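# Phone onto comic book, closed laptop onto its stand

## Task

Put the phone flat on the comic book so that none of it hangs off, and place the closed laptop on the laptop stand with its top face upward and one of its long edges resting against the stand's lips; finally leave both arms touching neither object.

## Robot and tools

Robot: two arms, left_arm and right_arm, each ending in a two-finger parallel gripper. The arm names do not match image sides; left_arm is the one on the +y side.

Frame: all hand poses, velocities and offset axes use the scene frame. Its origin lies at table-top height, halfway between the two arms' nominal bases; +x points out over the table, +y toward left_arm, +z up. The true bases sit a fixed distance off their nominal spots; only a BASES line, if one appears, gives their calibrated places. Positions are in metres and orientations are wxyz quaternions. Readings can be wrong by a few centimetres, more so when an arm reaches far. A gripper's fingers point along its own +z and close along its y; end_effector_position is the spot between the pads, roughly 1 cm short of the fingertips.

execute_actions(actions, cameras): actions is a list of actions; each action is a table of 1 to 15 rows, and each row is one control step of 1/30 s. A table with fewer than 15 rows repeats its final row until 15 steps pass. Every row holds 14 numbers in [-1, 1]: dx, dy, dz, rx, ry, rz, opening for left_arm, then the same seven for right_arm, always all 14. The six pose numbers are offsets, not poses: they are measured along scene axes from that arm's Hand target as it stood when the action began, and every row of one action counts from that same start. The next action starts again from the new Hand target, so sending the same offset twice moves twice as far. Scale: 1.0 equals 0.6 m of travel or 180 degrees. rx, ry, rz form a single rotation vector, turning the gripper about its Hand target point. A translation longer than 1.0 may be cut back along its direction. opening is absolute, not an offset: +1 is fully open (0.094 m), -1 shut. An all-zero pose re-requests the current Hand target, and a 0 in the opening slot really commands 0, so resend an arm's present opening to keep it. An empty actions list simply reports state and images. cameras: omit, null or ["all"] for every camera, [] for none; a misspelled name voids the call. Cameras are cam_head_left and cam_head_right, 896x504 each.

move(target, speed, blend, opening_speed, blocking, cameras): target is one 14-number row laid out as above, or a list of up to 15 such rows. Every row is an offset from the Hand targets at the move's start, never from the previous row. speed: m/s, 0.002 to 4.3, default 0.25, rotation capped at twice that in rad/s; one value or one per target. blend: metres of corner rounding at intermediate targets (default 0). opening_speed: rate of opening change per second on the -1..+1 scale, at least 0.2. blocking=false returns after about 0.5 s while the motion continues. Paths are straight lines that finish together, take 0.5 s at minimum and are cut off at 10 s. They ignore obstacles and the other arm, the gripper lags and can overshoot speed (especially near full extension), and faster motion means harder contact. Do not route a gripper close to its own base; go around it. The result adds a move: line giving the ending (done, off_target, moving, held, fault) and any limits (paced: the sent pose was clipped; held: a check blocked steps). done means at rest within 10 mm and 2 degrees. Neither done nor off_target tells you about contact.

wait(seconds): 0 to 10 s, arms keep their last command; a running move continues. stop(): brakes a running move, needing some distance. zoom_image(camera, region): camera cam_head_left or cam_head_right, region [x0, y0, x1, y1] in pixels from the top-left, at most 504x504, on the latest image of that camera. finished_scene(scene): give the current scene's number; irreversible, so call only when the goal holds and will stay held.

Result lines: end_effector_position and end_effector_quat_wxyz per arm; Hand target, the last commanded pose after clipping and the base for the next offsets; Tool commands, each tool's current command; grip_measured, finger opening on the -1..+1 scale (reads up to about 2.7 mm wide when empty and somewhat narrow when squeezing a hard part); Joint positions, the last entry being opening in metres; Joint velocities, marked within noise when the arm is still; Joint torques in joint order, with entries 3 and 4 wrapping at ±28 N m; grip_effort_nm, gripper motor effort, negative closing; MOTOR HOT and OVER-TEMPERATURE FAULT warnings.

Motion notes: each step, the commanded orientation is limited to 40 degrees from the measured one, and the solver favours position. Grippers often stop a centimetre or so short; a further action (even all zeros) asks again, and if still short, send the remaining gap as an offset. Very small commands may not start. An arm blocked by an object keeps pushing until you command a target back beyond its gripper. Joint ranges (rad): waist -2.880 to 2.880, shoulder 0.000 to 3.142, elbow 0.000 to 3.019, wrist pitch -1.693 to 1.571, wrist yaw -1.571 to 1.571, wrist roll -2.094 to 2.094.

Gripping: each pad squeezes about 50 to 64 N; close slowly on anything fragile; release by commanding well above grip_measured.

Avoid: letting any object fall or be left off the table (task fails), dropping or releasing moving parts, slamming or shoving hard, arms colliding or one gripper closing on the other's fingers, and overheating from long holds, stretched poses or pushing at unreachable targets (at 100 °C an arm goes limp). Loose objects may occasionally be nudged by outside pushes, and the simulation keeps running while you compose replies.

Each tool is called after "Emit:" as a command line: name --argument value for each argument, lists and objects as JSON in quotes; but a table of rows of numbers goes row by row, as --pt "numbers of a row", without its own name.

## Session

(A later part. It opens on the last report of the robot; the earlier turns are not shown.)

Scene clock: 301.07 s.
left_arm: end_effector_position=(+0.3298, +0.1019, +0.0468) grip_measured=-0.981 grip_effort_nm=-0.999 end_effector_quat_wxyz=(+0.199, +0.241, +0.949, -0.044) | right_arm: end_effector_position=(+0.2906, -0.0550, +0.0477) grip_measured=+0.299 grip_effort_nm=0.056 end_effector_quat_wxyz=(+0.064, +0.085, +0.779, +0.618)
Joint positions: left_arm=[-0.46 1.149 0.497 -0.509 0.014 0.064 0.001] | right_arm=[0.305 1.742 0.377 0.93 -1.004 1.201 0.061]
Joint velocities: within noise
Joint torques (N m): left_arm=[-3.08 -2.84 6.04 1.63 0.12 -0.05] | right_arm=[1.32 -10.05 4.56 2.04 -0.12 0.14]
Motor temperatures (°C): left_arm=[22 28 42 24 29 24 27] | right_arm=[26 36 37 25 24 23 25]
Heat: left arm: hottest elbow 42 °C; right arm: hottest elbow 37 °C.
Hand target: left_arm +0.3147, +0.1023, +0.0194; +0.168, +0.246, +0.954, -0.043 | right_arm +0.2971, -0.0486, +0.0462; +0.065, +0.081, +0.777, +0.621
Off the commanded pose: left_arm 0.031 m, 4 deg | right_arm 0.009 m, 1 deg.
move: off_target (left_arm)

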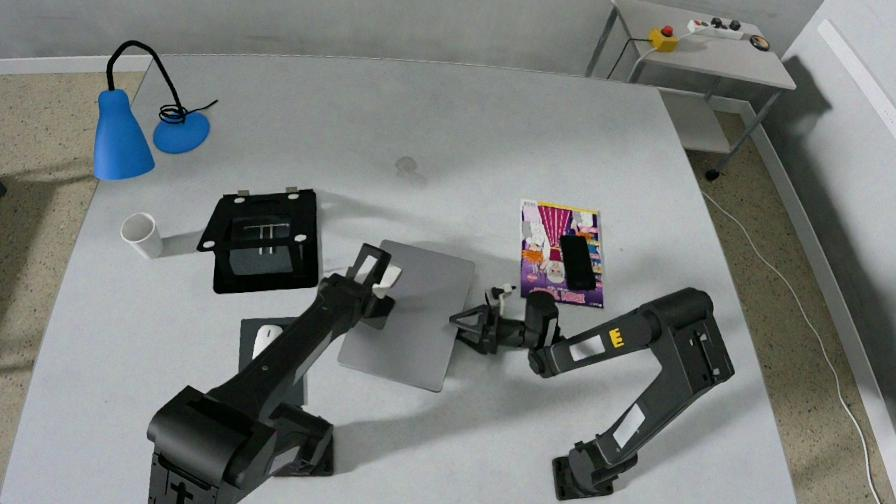

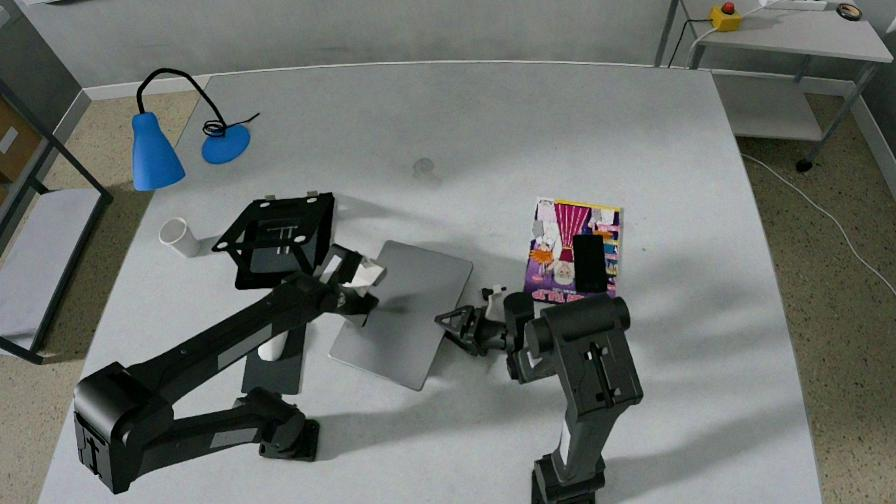

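Emit:
move --pt "0 0.0 0.0 0 0 0 -1 0.008 0.075 0.0 0 0 0 0.3" --speed 0.08

Emit:
zoom_image --camera "cam_head_left" --region '[380, 240, 560, 400]'

Emit:
zoom_image --camera "cam_head_right" --region '[380, 240, 560, 400]'

Scene clock: 305.20 s.
left_arm: end_effector_position=(+0.3298, +0.1020, +0.0468) grip_measured=-0.981 grip_effort_nm=-1.004 end_effector_quat_wxyz=(+0.199, +0.241, +0.949, -0.044) | right_arm: end_effector_position=(+0.2956, -0.0150, +0.0473) grip_measured=+0.299 grip_effort_nm=0.066 end_effector_quat_wxyz=(+0.067, +0.088, +0.780, +0.616)
Joint positions: left_arm=[-0.46 1.149 0.497 -0.509 0.013 0.064 0.001] | right_arm=[0.424 1.776 0.421 0.982 -0.886 1.279 0.061]
Joint velocities: within noise
Joint torques (N m): left_arm=[-2.43 -3.55 5.98 1.68 0.16 -0.11] | right_arm=[1.79 -10.64 5.46 2.06 -0.15 0.17]
Motor temperatures (°C): left_arm=[22 28 41 24 29 24 27] | right_arm=[26 36 37 25 24 23 25]
Heat: left arm: hottest elbow 41 °C; right arm: hottest elbow 37 °C.
Hand target: left_arm +0.3147, +0.1023, +0.0194; +0.168, +0.246, +0.954, -0.043 | right_arm +0.3018, -0.0036, +0.0462; +0.065, +0.080, +0.777, +0.621
Off the commanded pose: left_arm 0.031 m, 4 deg | right_arm 0.013 m, 1 deg.
move: off_target (left_arm, right_arm)

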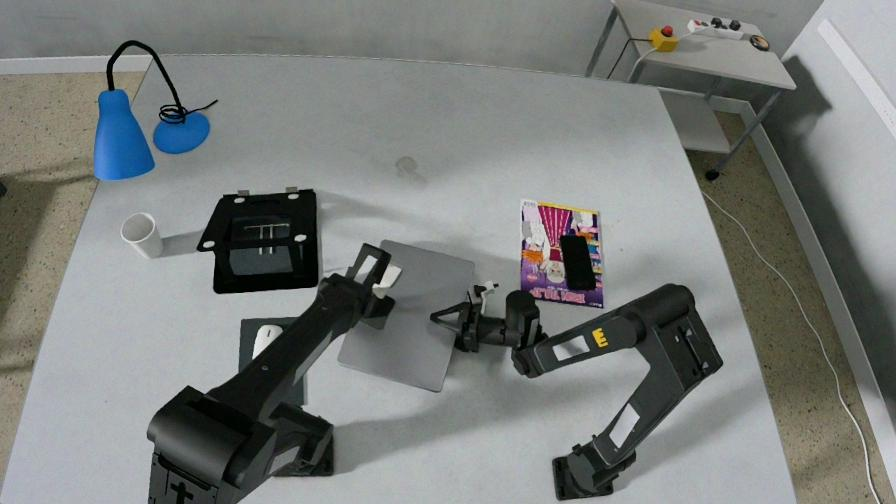

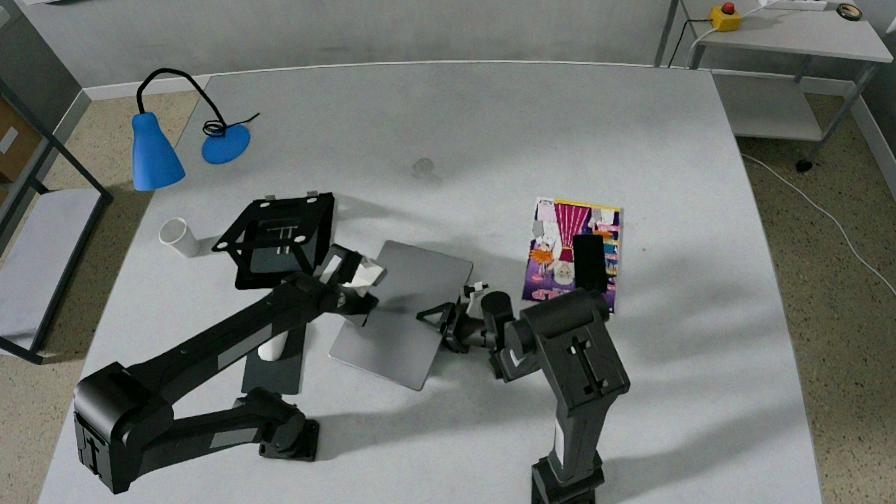

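Scaled by 2.800.

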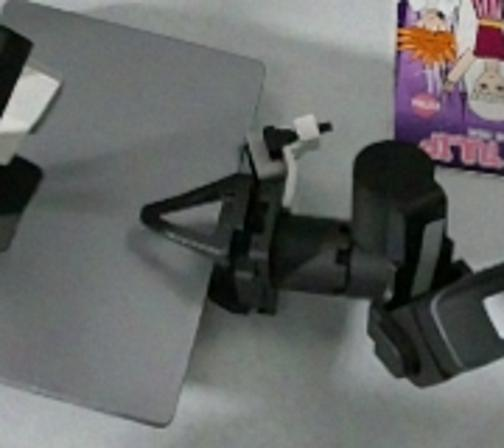

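Scaled by 2.800.

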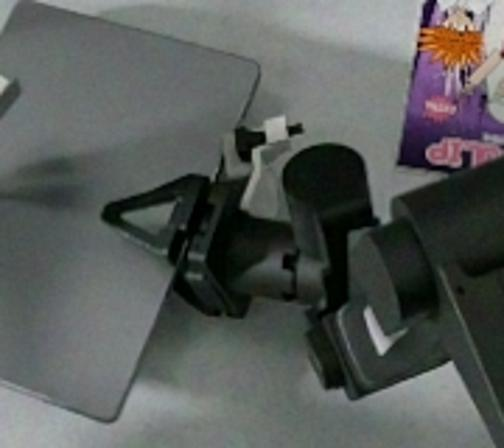

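Emit:
move --pt "0 0.0 0.0 0 0 0 -1 0.0 0.0 0.0 0 0 0 0.3" --pt "0 0.0 0.0 0 0 0 -1 0.0 0.0 0.0 0 0 0 -1" --speed 0.08 --opening_speed 0.6

Emit:
zoom_image --camera "cam_head_left" --region '[330, 220, 560, 400]'

Scene clock: 310.90 s.
left_arm: end_effector_position=(+0.3300, +0.1038, +0.0422) grip_measured=-0.981 grip_effort_nm=-1.004 end_effector_quat_wxyz=(+0.196, +0.241, +0.950, -0.038) | right_arm: end_effector_position=(+0.2976, -0.0133, +0.0511) grip_measured=-0.655 grip_effort_nm=-1.033 end_effector_quat_wxyz=(+0.075, +0.077, +0.776, +0.622)
Joint positions: left_arm=[-0.46 1.162 0.494 -0.5 0.004 0.064 0.001] | right_arm=[0.424 1.781 0.426 1.006 -0.891 1.274 0.016]
Joint velocities: within noise
Joint torques (N m): left_arm=[-3.02 -4.19 6.2 1.35 0.53 -0.09] | right_arm=[1.73 -11.11 5.03 1.18 0.07 0.24]
Motor temperatures (°C): left_arm=[22 28 41 24 29 24 27] | right_arm=[26 36 37 25 24 23 25]
Heat: left arm: hottest elbow 41 °C; right arm: hottest elbow 37 °C.
Hand target: left_arm +0.3148, +0.1022, +0.0195; +0.168, +0.246, +0.954, -0.043 | right_arm +0.3019, -0.0036, +0.0463; +0.065, +0.081, +0.777, +0.621
Off the commanded pose: left_arm 0.028 m, 3 deg | right_arm 0.012 m, 1 deg.
move: off_target (left_arm, right_arm); target 2's new opening was sent with right_arm's hand 0.013 m and 1 deg from that target

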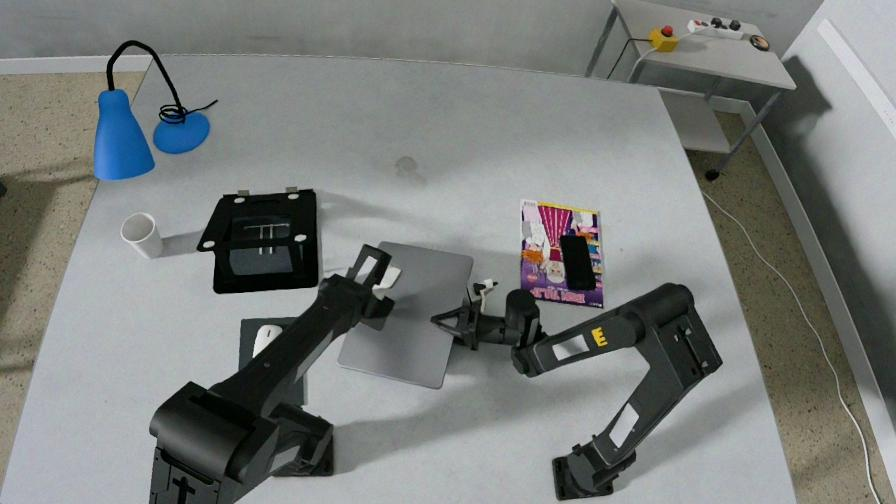

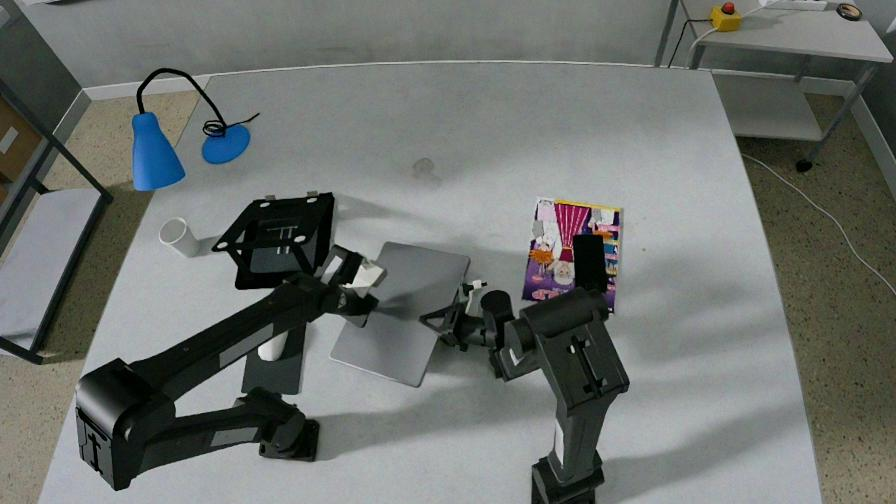

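Scaled by 2.191.

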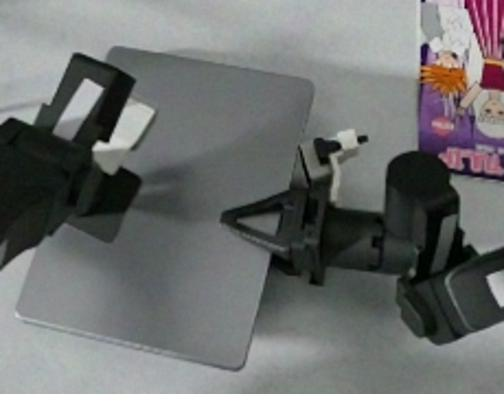

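Emit:
move --pt "0 0.0 0.25 0 0 0 -1 0.0 0.0 0.0 0 0 0 -1" --pt "-0.03 0.6 0.62 0 0 0 -1 0.0 0.0 0.25 0 0 0 -1" --pt "-0.03 0.7 0.62 0 0 0 -1 0.0 0.0 0.6 0 0 0 -1" --speed 0.25

Emit:
zoom_image --camera "cam_head_left" --region '[330, 180, 560, 400]'

Scene clock: 333.70 s.
left_arm: end_effector_position=(+0.2936, +0.5099, +0.3642) grip_measured=-0.981 grip_effort_nm=-0.994 end_effector_quat_wxyz=(+0.182, +0.231, +0.956, -0.008) | right_arm: end_effector_position=(+0.2677, -0.0268, +0.2697) grip_measured=-0.663 grip_effort_nm=-1.043 end_effector_quat_wxyz=(-0.024, +0.172, +0.819, +0.547)
Joint positions: left_arm=[0.922 1.253 1.482 -1.672 0.345 1.402 0.001] | right_arm=[0.435 0.994 0.726 -0.387 -0.854 1.296 0.016]
Joint velocities: within noise
Joint torques (N m): left_arm=[0.21 -8.94 16.69 0.1 0.4 0.1] | right_arm=[0.32 -12.4 22.9 2.82 -1.56 -0.06]
Motor temperatures (°C): left_arm=[22 27 40 24 29 24 28] | right_arm=[26 36 39 25 25 23 26]
Heat: left arm: hottest elbow 40 °C; right arm: hottest elbow 39 °C.
Hand target: left_arm +0.2968, +0.5222, +0.3915; +0.168, +0.246, +0.954, -0.043 | right_arm +0.3020, -0.0036, +0.4063; +0.065, +0.081, +0.777, +0.621
Off the commanded pose: left_arm 0.030 m, 5 deg | right_arm 0.143 m, 18 deg.
joint sent to its limit (left arm) — joint 4 (wrist pitch), lower limit. The joint targets are off in orientation, not in position.
move: off_target (left_arm, right_arm)

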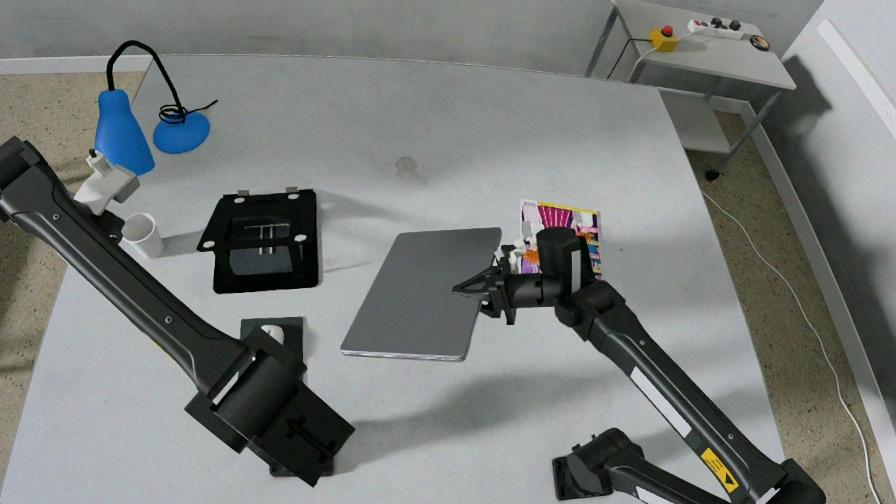

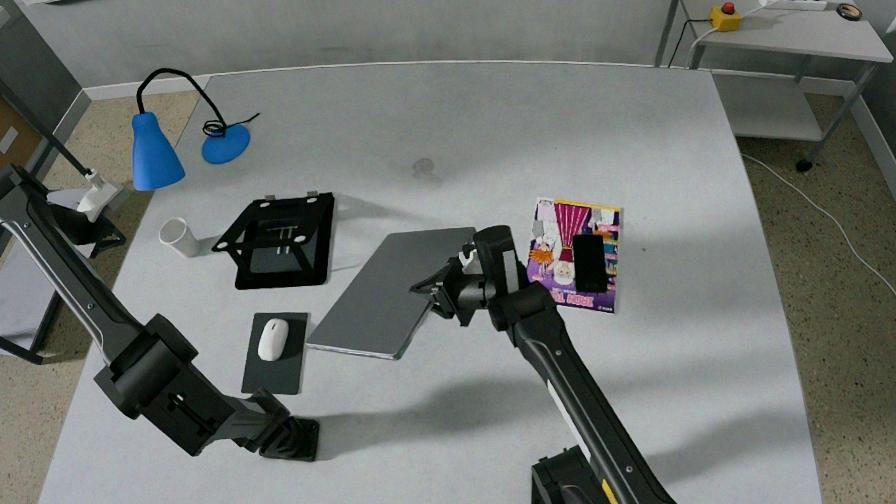

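Scaled by 2.191.

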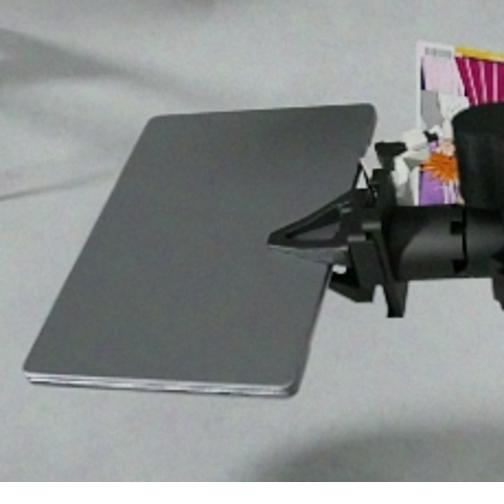

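Emit:
move --pt "-0.05 0.15 0.05 0 0 0 -1 0.2 0.4 0.1 0.003 -0.003 -0.35 -1" --pt "-0.05 0.15 0.05 0 0 0 -1 0.34 0.62 0.13 0.003 -0.003 -0.408 -1" --speed 0.2 --blend 0.05

Emit:
zoom_image --camera "cam_head_left" --region '[170, 120, 470, 330]'

Emit:
zoom_image --camera "cam_head_right" --region '[170, 120, 470, 330]'

Scene clock: 346.50 s.
left_arm: end_effector_position=(+0.2676, +0.6000, +0.3963) grip_measured=-0.981 grip_effort_nm=-0.994 end_effector_quat_wxyz=(+0.195, +0.220, +0.954, +0.052) | right_arm: end_effector_position=(+0.4806, +0.3355, +0.2627) grip_measured=-0.663 grip_effort_nm=-1.038 end_effector_quat_wxyz=(+0.433, +0.482, +0.692, +0.318)
Joint positions: left_arm=[1.099 1.371 1.668 -1.672 0.359 1.545 0.001] | right_arm=[1.062 2.186 2.148 -0.708 0.898 1.869 0.016]
Joint velocities: within noise
Joint torques (N m): left_arm=[-0.73 -11.63 16.42 0.2 0.36 0.1] | right_arm=[0.73 -38.24 25.01 2.81 2.24 0.28]
Motor temperatures (°C): left_arm=[22 27 42 24 29 23 28] | right_arm=[26 37 51 26 27 23 27]
Heat: left arm: hottest elbow 42 °C; right arm: hottest elbow 51 °C.
Hand target: left_arm +0.2668, +0.6123, +0.4214; +0.168, +0.246, +0.954, -0.043 | right_arm +0.5060, +0.3683, +0.4842; +0.426, +0.527, +0.571, +0.463
Off the commanded pose: left_arm 0.028 m, 12 deg | right_arm 0.225 m, 22 deg.
joint sent to its limit (left arm) — joint 4 (wrist pitch), lower limit. The joint targets are off in orientation, not in position.
move: off_target (left_arm, right_arm)

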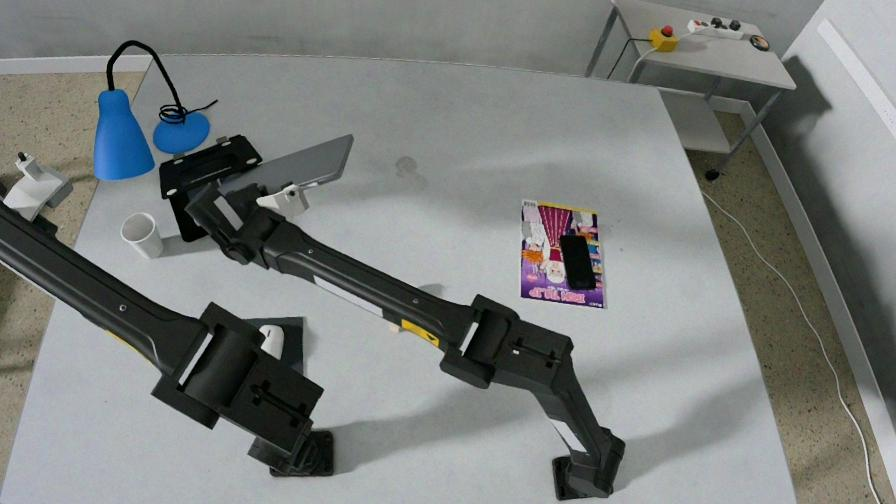

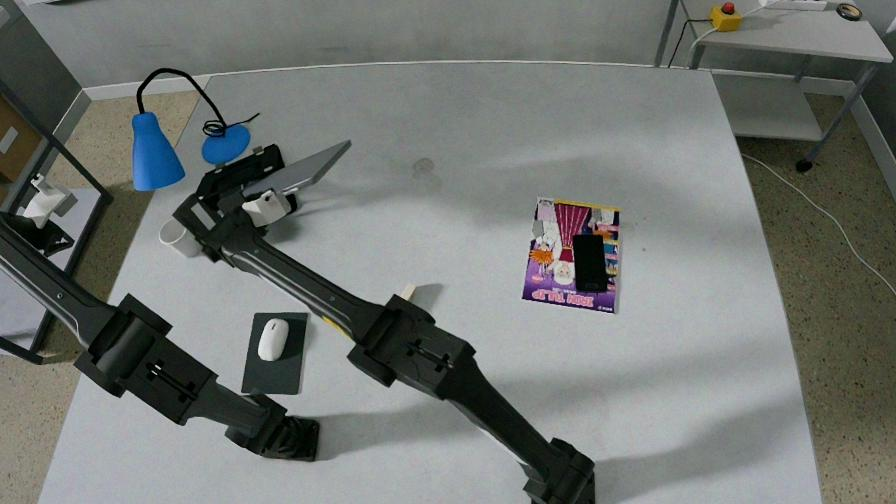

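Scaled by 1.680.

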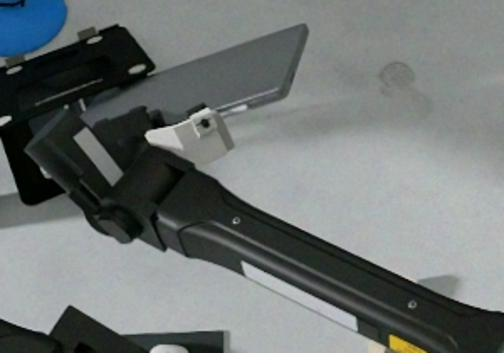

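Scaled by 1.680.

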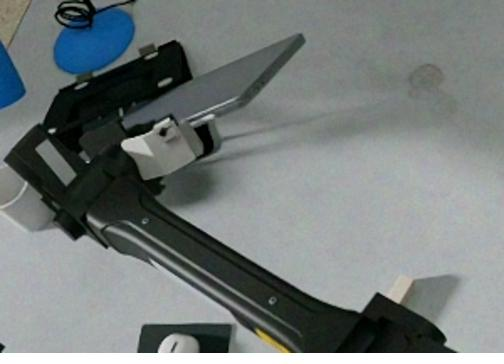

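Emit:
zoom_image --camera "cam_head_left" --region '[140, 110, 370, 270]'

Emit:
zoom_image --camera "cam_head_right" --region '[140, 110, 370, 270]'

Scaled by 2.191.

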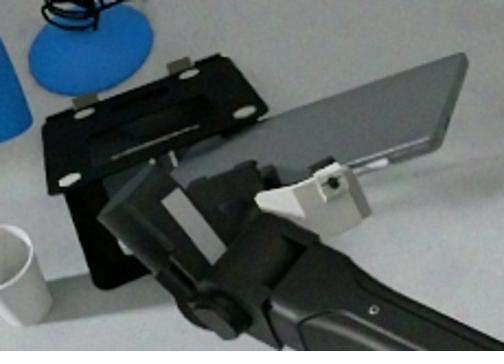

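Scaled by 2.191.

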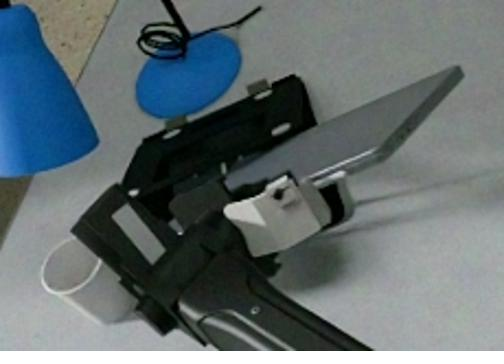

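Emit:
move --pt "0 0 0 0 0 0 -1 -0.1 -0.25 0.03 0 0 0 -1" --pt "0 0 0 0 0 0 -1 -0.12 -0.4 0.12 0.12 0 0 -1" --speed 0.12

Emit:
zoom_image --camera "cam_head_left" --region '[140, 110, 470, 330]'

Emit:
zoom_image --camera "cam_head_right" --region '[140, 110, 470, 330]'

Scene clock: 358.50 s.
left_arm: end_effector_position=(+0.2676, +0.6000, +0.3963) grip_measured=-0.981 grip_effort_nm=-0.999 end_effector_quat_wxyz=(+0.195, +0.220, +0.954, +0.052) | right_arm: end_effector_position=(+0.4418, +0.1594, +0.3996) grip_measured=-0.663 grip_effort_nm=-1.038 end_effector_quat_wxyz=(+0.338, +0.583, +0.586, +0.450)
Joint positions: left_arm=[1.099 1.371 1.668 -1.672 0.359 1.545 0.001] | right_arm=[0.955 1.593 1.573 -0.503 0.744 2.082 0.016]
Joint velocities: within noise
Joint torques (N m): left_arm=[-0.26 -11.69 16.59 0.09 0.4 0.03] | right_arm=[-0.21 -31.91 14.79 4.71 1.37 0.1]
Motor temperatures (°C): left_arm=[22 27 44 23 29 23 28] | right_arm=[26 39 59 26 30 23 27]
Heat: left arm: hottest elbow 44 °C; right arm: hottest elbow 59 °C.
Hand target: left_arm +0.2668, +0.6123, +0.4214; +0.168, +0.246, +0.954, -0.043 | right_arm +0.4339, +0.1285, +0.5562; +0.320, +0.597, +0.475, +0.562
Off the commanded pose: left_arm 0.028 m, 12 deg | right_arm 0.160 m, 18 deg.
joint sent to its limit (left arm) — joint 4 (wrist pitch), lower limit. The joint targets are off in orientation, not in position.
joint sent to its limit (right arm) — joint 6 (wrist roll), upper limit. The joint targets are off in position, not in orientation.
move: off_target (left_arm, right_arm)

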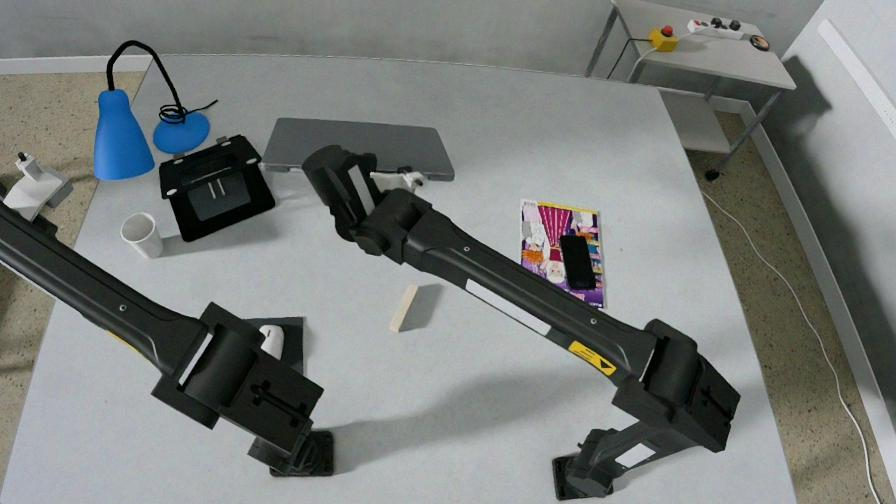

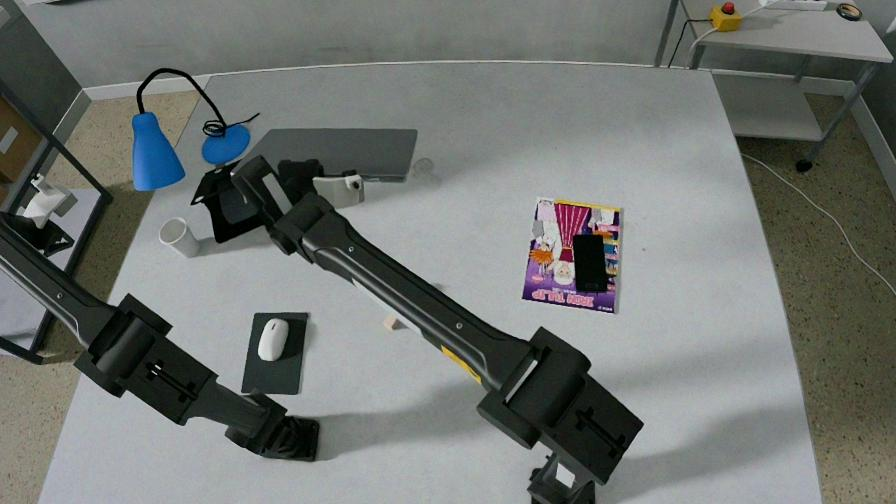

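Scaled by 1.527.

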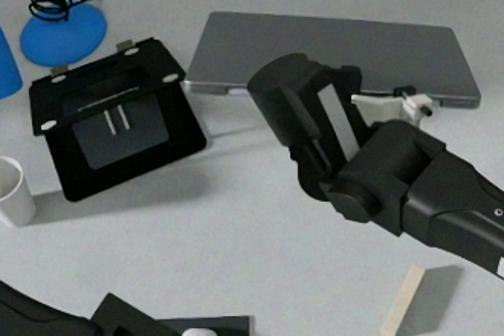

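Scaled by 1.527.

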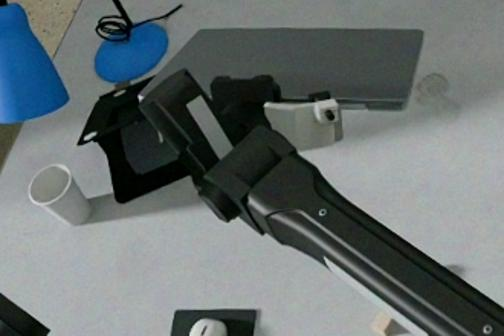

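Emit:
move --pt "0 0 0 0 0 0 -1 0.0 0 -0.42 0 0 0 -1" --speed 0.12

Scene clock: 364.43 s.
left_arm: end_effector_position=(+0.2676, +0.6000, +0.3963) grip_measured=-0.981 grip_effort_nm=-0.999 end_effector_quat_wxyz=(+0.195, +0.220, +0.954, +0.052) | right_arm: end_effector_position=(+0.4142, +0.1194, +0.1930) grip_measured=-0.663 grip_effort_nm=-1.043 end_effector_quat_wxyz=(+0.334, +0.583, +0.571, +0.471)
Joint positions: left_arm=[1.099 1.371 1.668 -1.672 0.359 1.546 0.001] | right_arm=[0.955 1.636 1.022 0.144 0.745 2.082 0.016]
Joint velocities: within noise
Joint torques (N m): left_arm=[-0.67 -11.34 16.43 0.23 0.37 0.06] | right_arm=[-0.32 -25.64 12.82 4.74 1.31 0.09]
Motor temperatures (°C): left_arm=[22 27 44 23 29 23 28] | right_arm=[26 39 59 26 29 23 27]
Heat: left arm: hottest elbow 44 °C; right arm: hottest elbow 59 °C.
Hand target: left_arm +0.2668, +0.6123, +0.4214; +0.168, +0.246, +0.954, -0.043 | right_arm +0.4340, +0.1282, +0.3041; +0.320, +0.597, +0.475, +0.562
Off the commanded pose: left_arm 0.028 m, 12 deg | right_arm 0.113 m, 15 deg.
joint sent to its limit (left arm) — joint 4 (wrist pitch), lower limit. The joint targets are off in orientation, not in position.
joint sent to its limit (right arm) — joint 6 (wrist roll), upper limit. The joint targets are off in position, not in orientation.
move: off_target (left_arm, right_arm)

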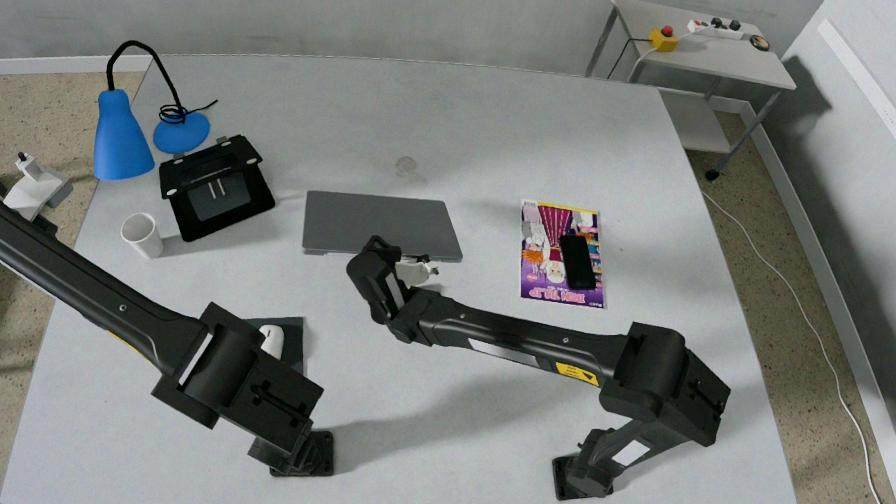

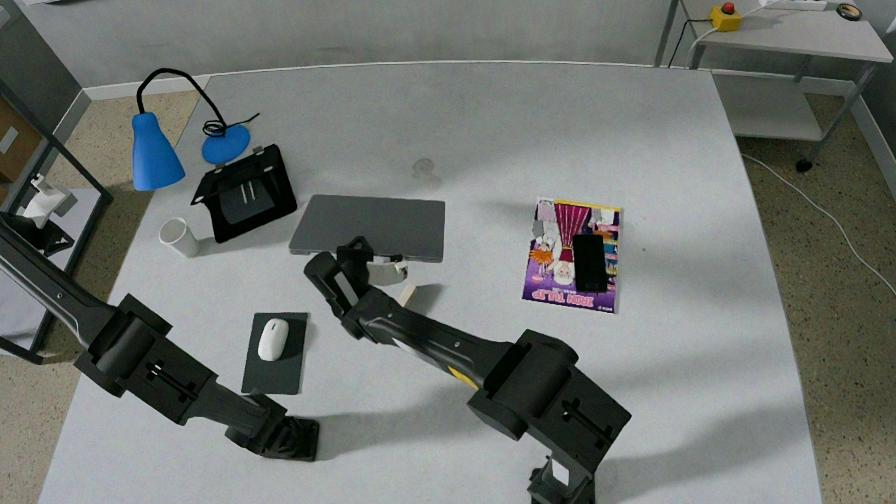

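Emit:
move --pt "0 0 0 0 0 0 -1 0.0 0 -0.2 0 0 0 -1" --speed 0.1

Emit:
zoom_image --camera "cam_head_left" --region '[140, 110, 470, 330]'

Emit:
zoom_image --camera "cam_head_right" --region '[140, 110, 470, 330]'

Scene clock: 369.67 s.
left_arm: end_effector_position=(+0.2676, +0.6000, +0.3963) grip_measured=-0.981 grip_effort_nm=-0.999 end_effector_quat_wxyz=(+0.195, +0.220, +0.954, +0.052) | right_arm: end_effector_position=(+0.4120, +0.1136, +0.1059) grip_measured=-0.663 grip_effort_nm=-1.038 end_effector_quat_wxyz=(+0.337, +0.581, +0.558, +0.487)
Joint positions: left_arm=[1.099 1.371 1.668 -1.672 0.359 1.546 0.001] | right_arm=[0.954 1.805 0.919 0.464 0.755 2.069 0.016]
Joint velocities: within noise
Joint torques (N m): left_arm=[-0.26 -11.46 16.53 0.09 0.36 0.05] | right_arm=[-0.26 -23.41 10.1 4.81 0.95 0.21]
Motor temperatures (°C): left_arm=[22 27 45 23 29 23 28] | right_arm=[26 40 59 26 29 23 27]
Heat: left arm: hottest elbow 45 °C; right arm: hottest elbow 59 °C.
Hand target: left_arm +0.2668, +0.6123, +0.4214; +0.168, +0.246, +0.954, -0.043 | right_arm +0.4340, +0.1283, +0.1843; +0.320, +0.597, +0.475, +0.562
Off the commanded pose: left_arm 0.028 m, 12 deg | right_arm 0.082 m, 13 deg.
joint sent to its limit (left arm) — joint 4 (wrist pitch), lower limit. The joint targets are off in orientation, not in position.
joint sent to its limit (right arm) — joint 6 (wrist roll), upper limit. The joint targets are off in position, not in orientation.
move: off_target (left_arm, right_arm)

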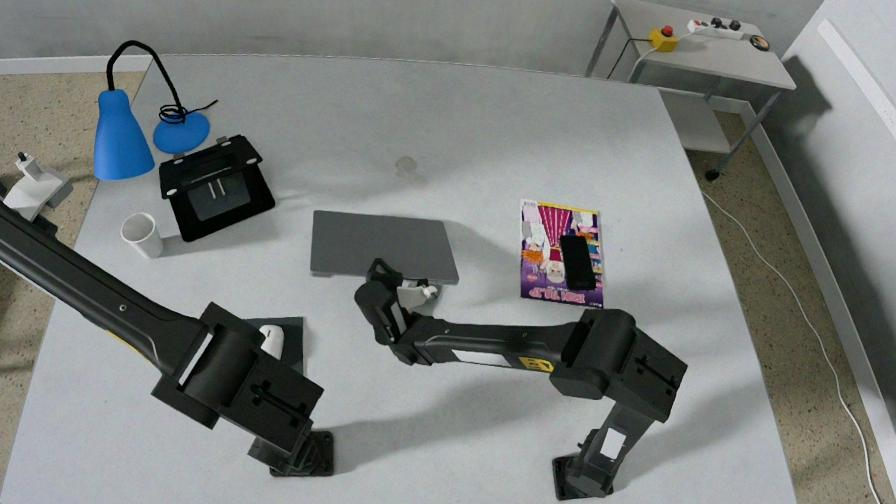

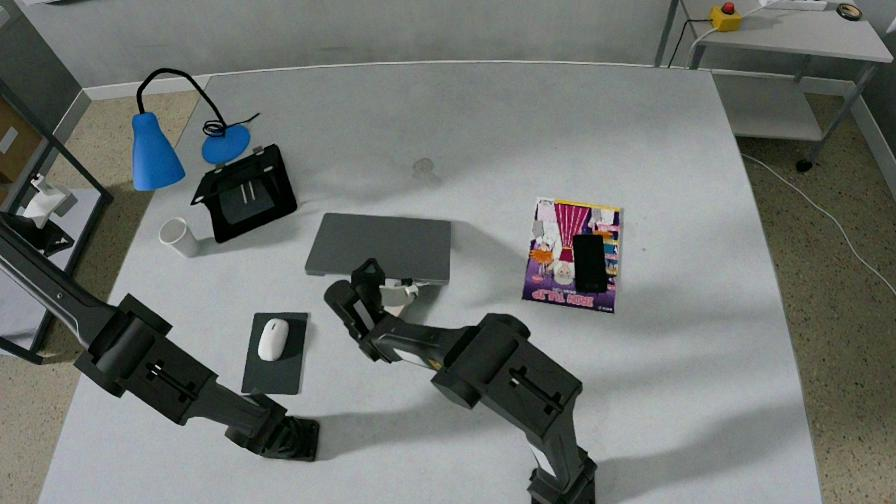

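Scaled by 1.527.

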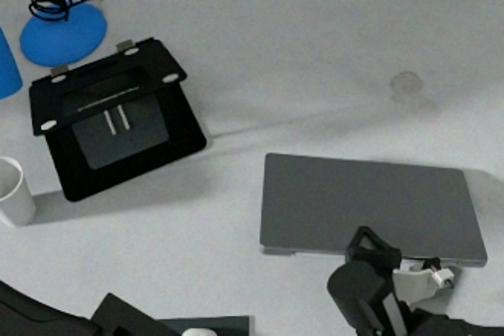

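Scaled by 1.527.

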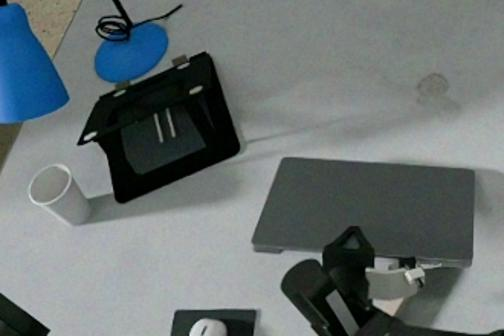

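Emit:
move --pt "0 0 0 0 0 0 -1 0.0 0 0.2 0 0 0 -1" --pt "0 0 0 0 0 0 -1 -0.21 -0.24 0.24 -0.106 -0.0737 0.403 -1" --pt "0 0 0 0 0 0 -1 -0.21 -0.24 0.05 -0.106 -0.0737 0.403 -1" --speed 0.2

Emit:
zoom_image --camera "cam_head_left" --region '[120, 110, 350, 270]'

Scene clock: 386.50 s.
left_arm: end_effector_position=(+0.2676, +0.6000, +0.3963) grip_measured=-0.981 grip_effort_nm=-0.994 end_effector_quat_wxyz=(+0.195, +0.220, +0.954, +0.052) | right_arm: end_effector_position=(+0.2813, -0.0264, +0.1407) grip_measured=-0.663 grip_effort_nm=-1.038 end_effector_quat_wxyz=(-0.001, +0.145, +0.813, +0.564)
Joint positions: left_arm=[1.099 1.371 1.668 -1.672 0.359 1.546 0.001] | right_arm=[0.414 1.271 0.497 0.166 -0.882 1.256 0.016]
Joint velocities: within noise
Joint torques (N m): left_arm=[-0.97 -10.7 16.34 0.29 0.32 0.1] | right_arm=[-0.32 -15.21 11.74 4.49 -1.58 0.02]
Motor temperatures (°C): left_arm=[22 27 46 23 29 23 28] | right_arm=[26 42 57 26 28 23 27]
Heat: left arm: hottest elbow 46 °C; right arm: hottest elbow 57 °C.
Hand target: left_arm +0.2668, +0.6123, +0.4214; +0.168, +0.246, +0.954, -0.043 | right_arm +0.3080, -0.0156, +0.2142; +0.065, +0.081, +0.777, +0.621
Off the commanded pose: left_arm 0.028 m, 12 deg | right_arm 0.079 m, 13 deg.
joint sent to its limit (left arm) — joint 4 (wrist pitch), lower limit. The joint targets are off in orientation, not in position.
move: off_target (left_arm, right_arm)

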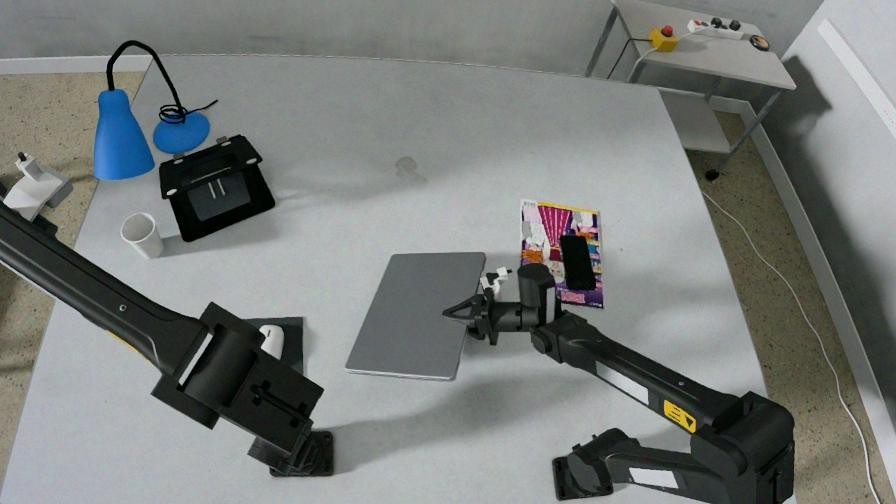

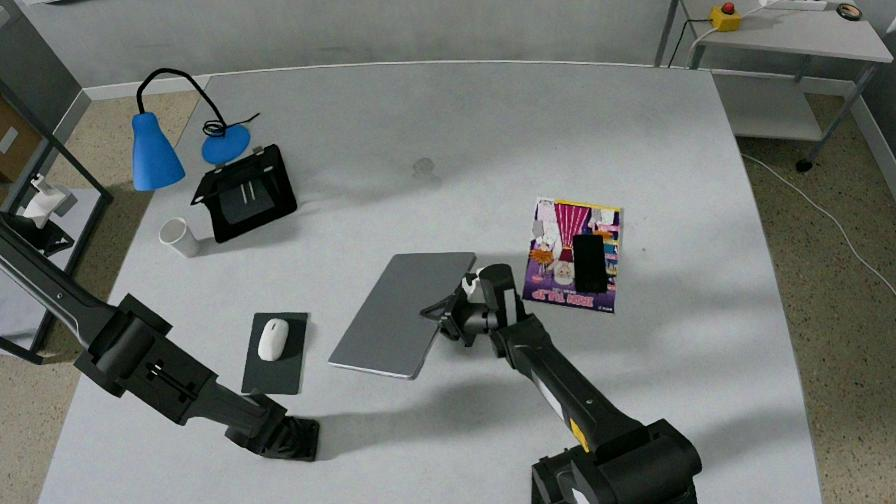

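Scaled by 2.191.

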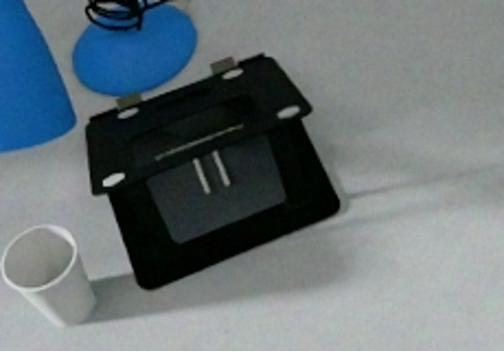

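Emit:
move --pt "0.45 -0.3 -0.1 0.0784 0.0803 -0.171 1 0.0 0 -0.09 0 0 0 -1" --pt "0.533 -0.304 -0.2 0.0784 0.0803 -0.171 1 0.0 0 -0.09 0 0 0 -1" --speed 0.3

Emit:
zoom_image --camera "cam_head_left" --region '[120, 80, 350, 270]'

Emit:
zoom_image --camera "cam_head_right" --region '[120, 80, 350, 270]'

Scene clock: 402.23 s.
left_arm: end_effector_position=(+0.5743, +0.4324, +0.2645) grip_measured=+0.998 grip_effort_nm=0.129 end_effector_quat_wxyz=(+0.000, +0.499, +0.866, -0.002) | right_arm: end_effector_position=(+0.2856, -0.0241, +0.1083) grip_measured=-0.663 grip_effort_nm=-1.038 end_effector_quat_wxyz=(+0.015, +0.131, +0.807, +0.576)
Joint positions: left_arm=[0.309 1.865 1.962 -1.672 0.002 1.383 0.094] | right_arm=[0.414 1.402 0.455 0.388 -0.886 1.255 0.016]
Joint velocities: within noise
Joint torques (N m): left_arm=[-2.49 -21.36 16.34 0.01 0.02 -0.11] | right_arm=[-0.5 -14.1 9.24 4.37 -1.42 0.12]
Motor temperatures (°C): left_arm=[22 27 46 23 28 23 28] | right_arm=[26 41 57 26 30 23 28]
Heat: left arm: hottest elbow 46 °C; right arm: hottest elbow 57 °C.
Hand target: left_arm +0.5866, +0.4297, +0.3016; +0.000, +0.500, +0.866, +0.000 | right_arm +0.3080, -0.0157, +0.1601; +0.065, +0.082, +0.777, +0.621
Off the commanded pose: left_arm 0.039 m, 0 deg | right_arm 0.057 m, 10 deg.
joint sent to its limit (left arm) — joint 4 (wrist pitch), lower limit. The joint targets are off in orientation, not in position.
move: off_target (left_arm, right_arm)

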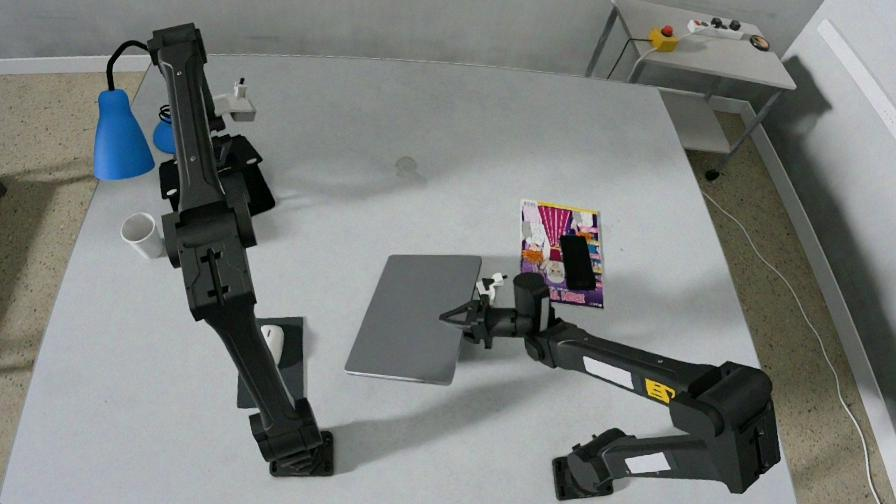

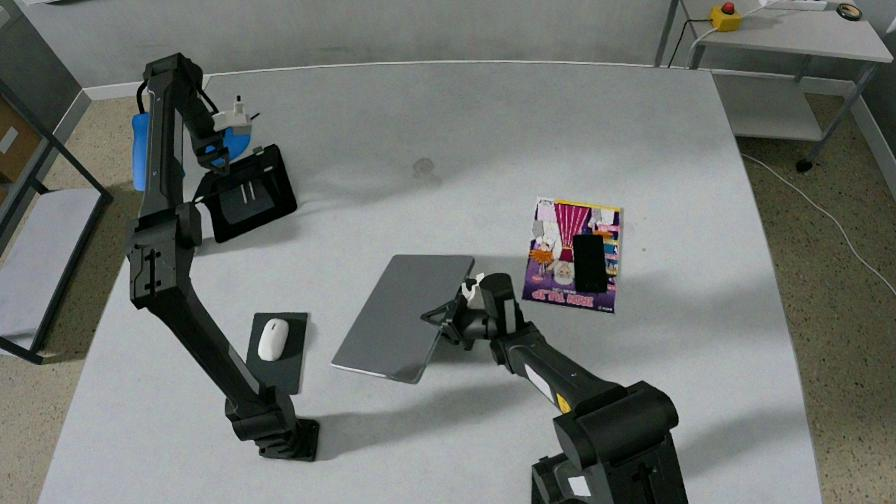

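Scaled by 2.191.

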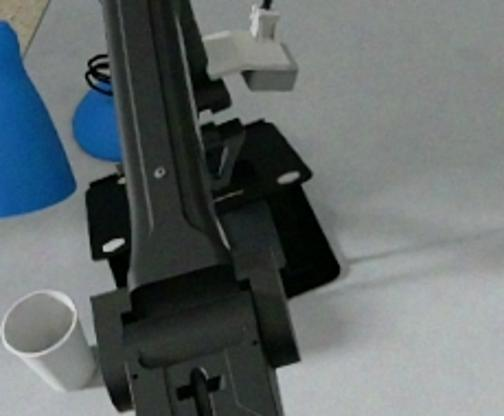

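Scaled by 2.191.

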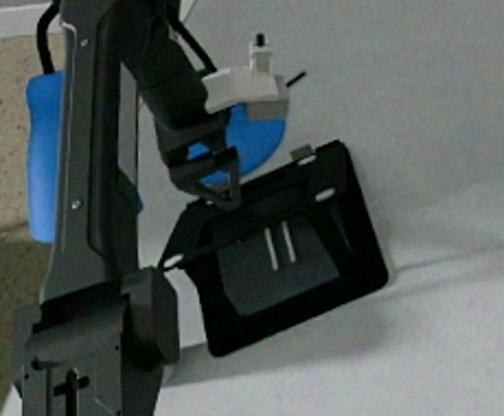

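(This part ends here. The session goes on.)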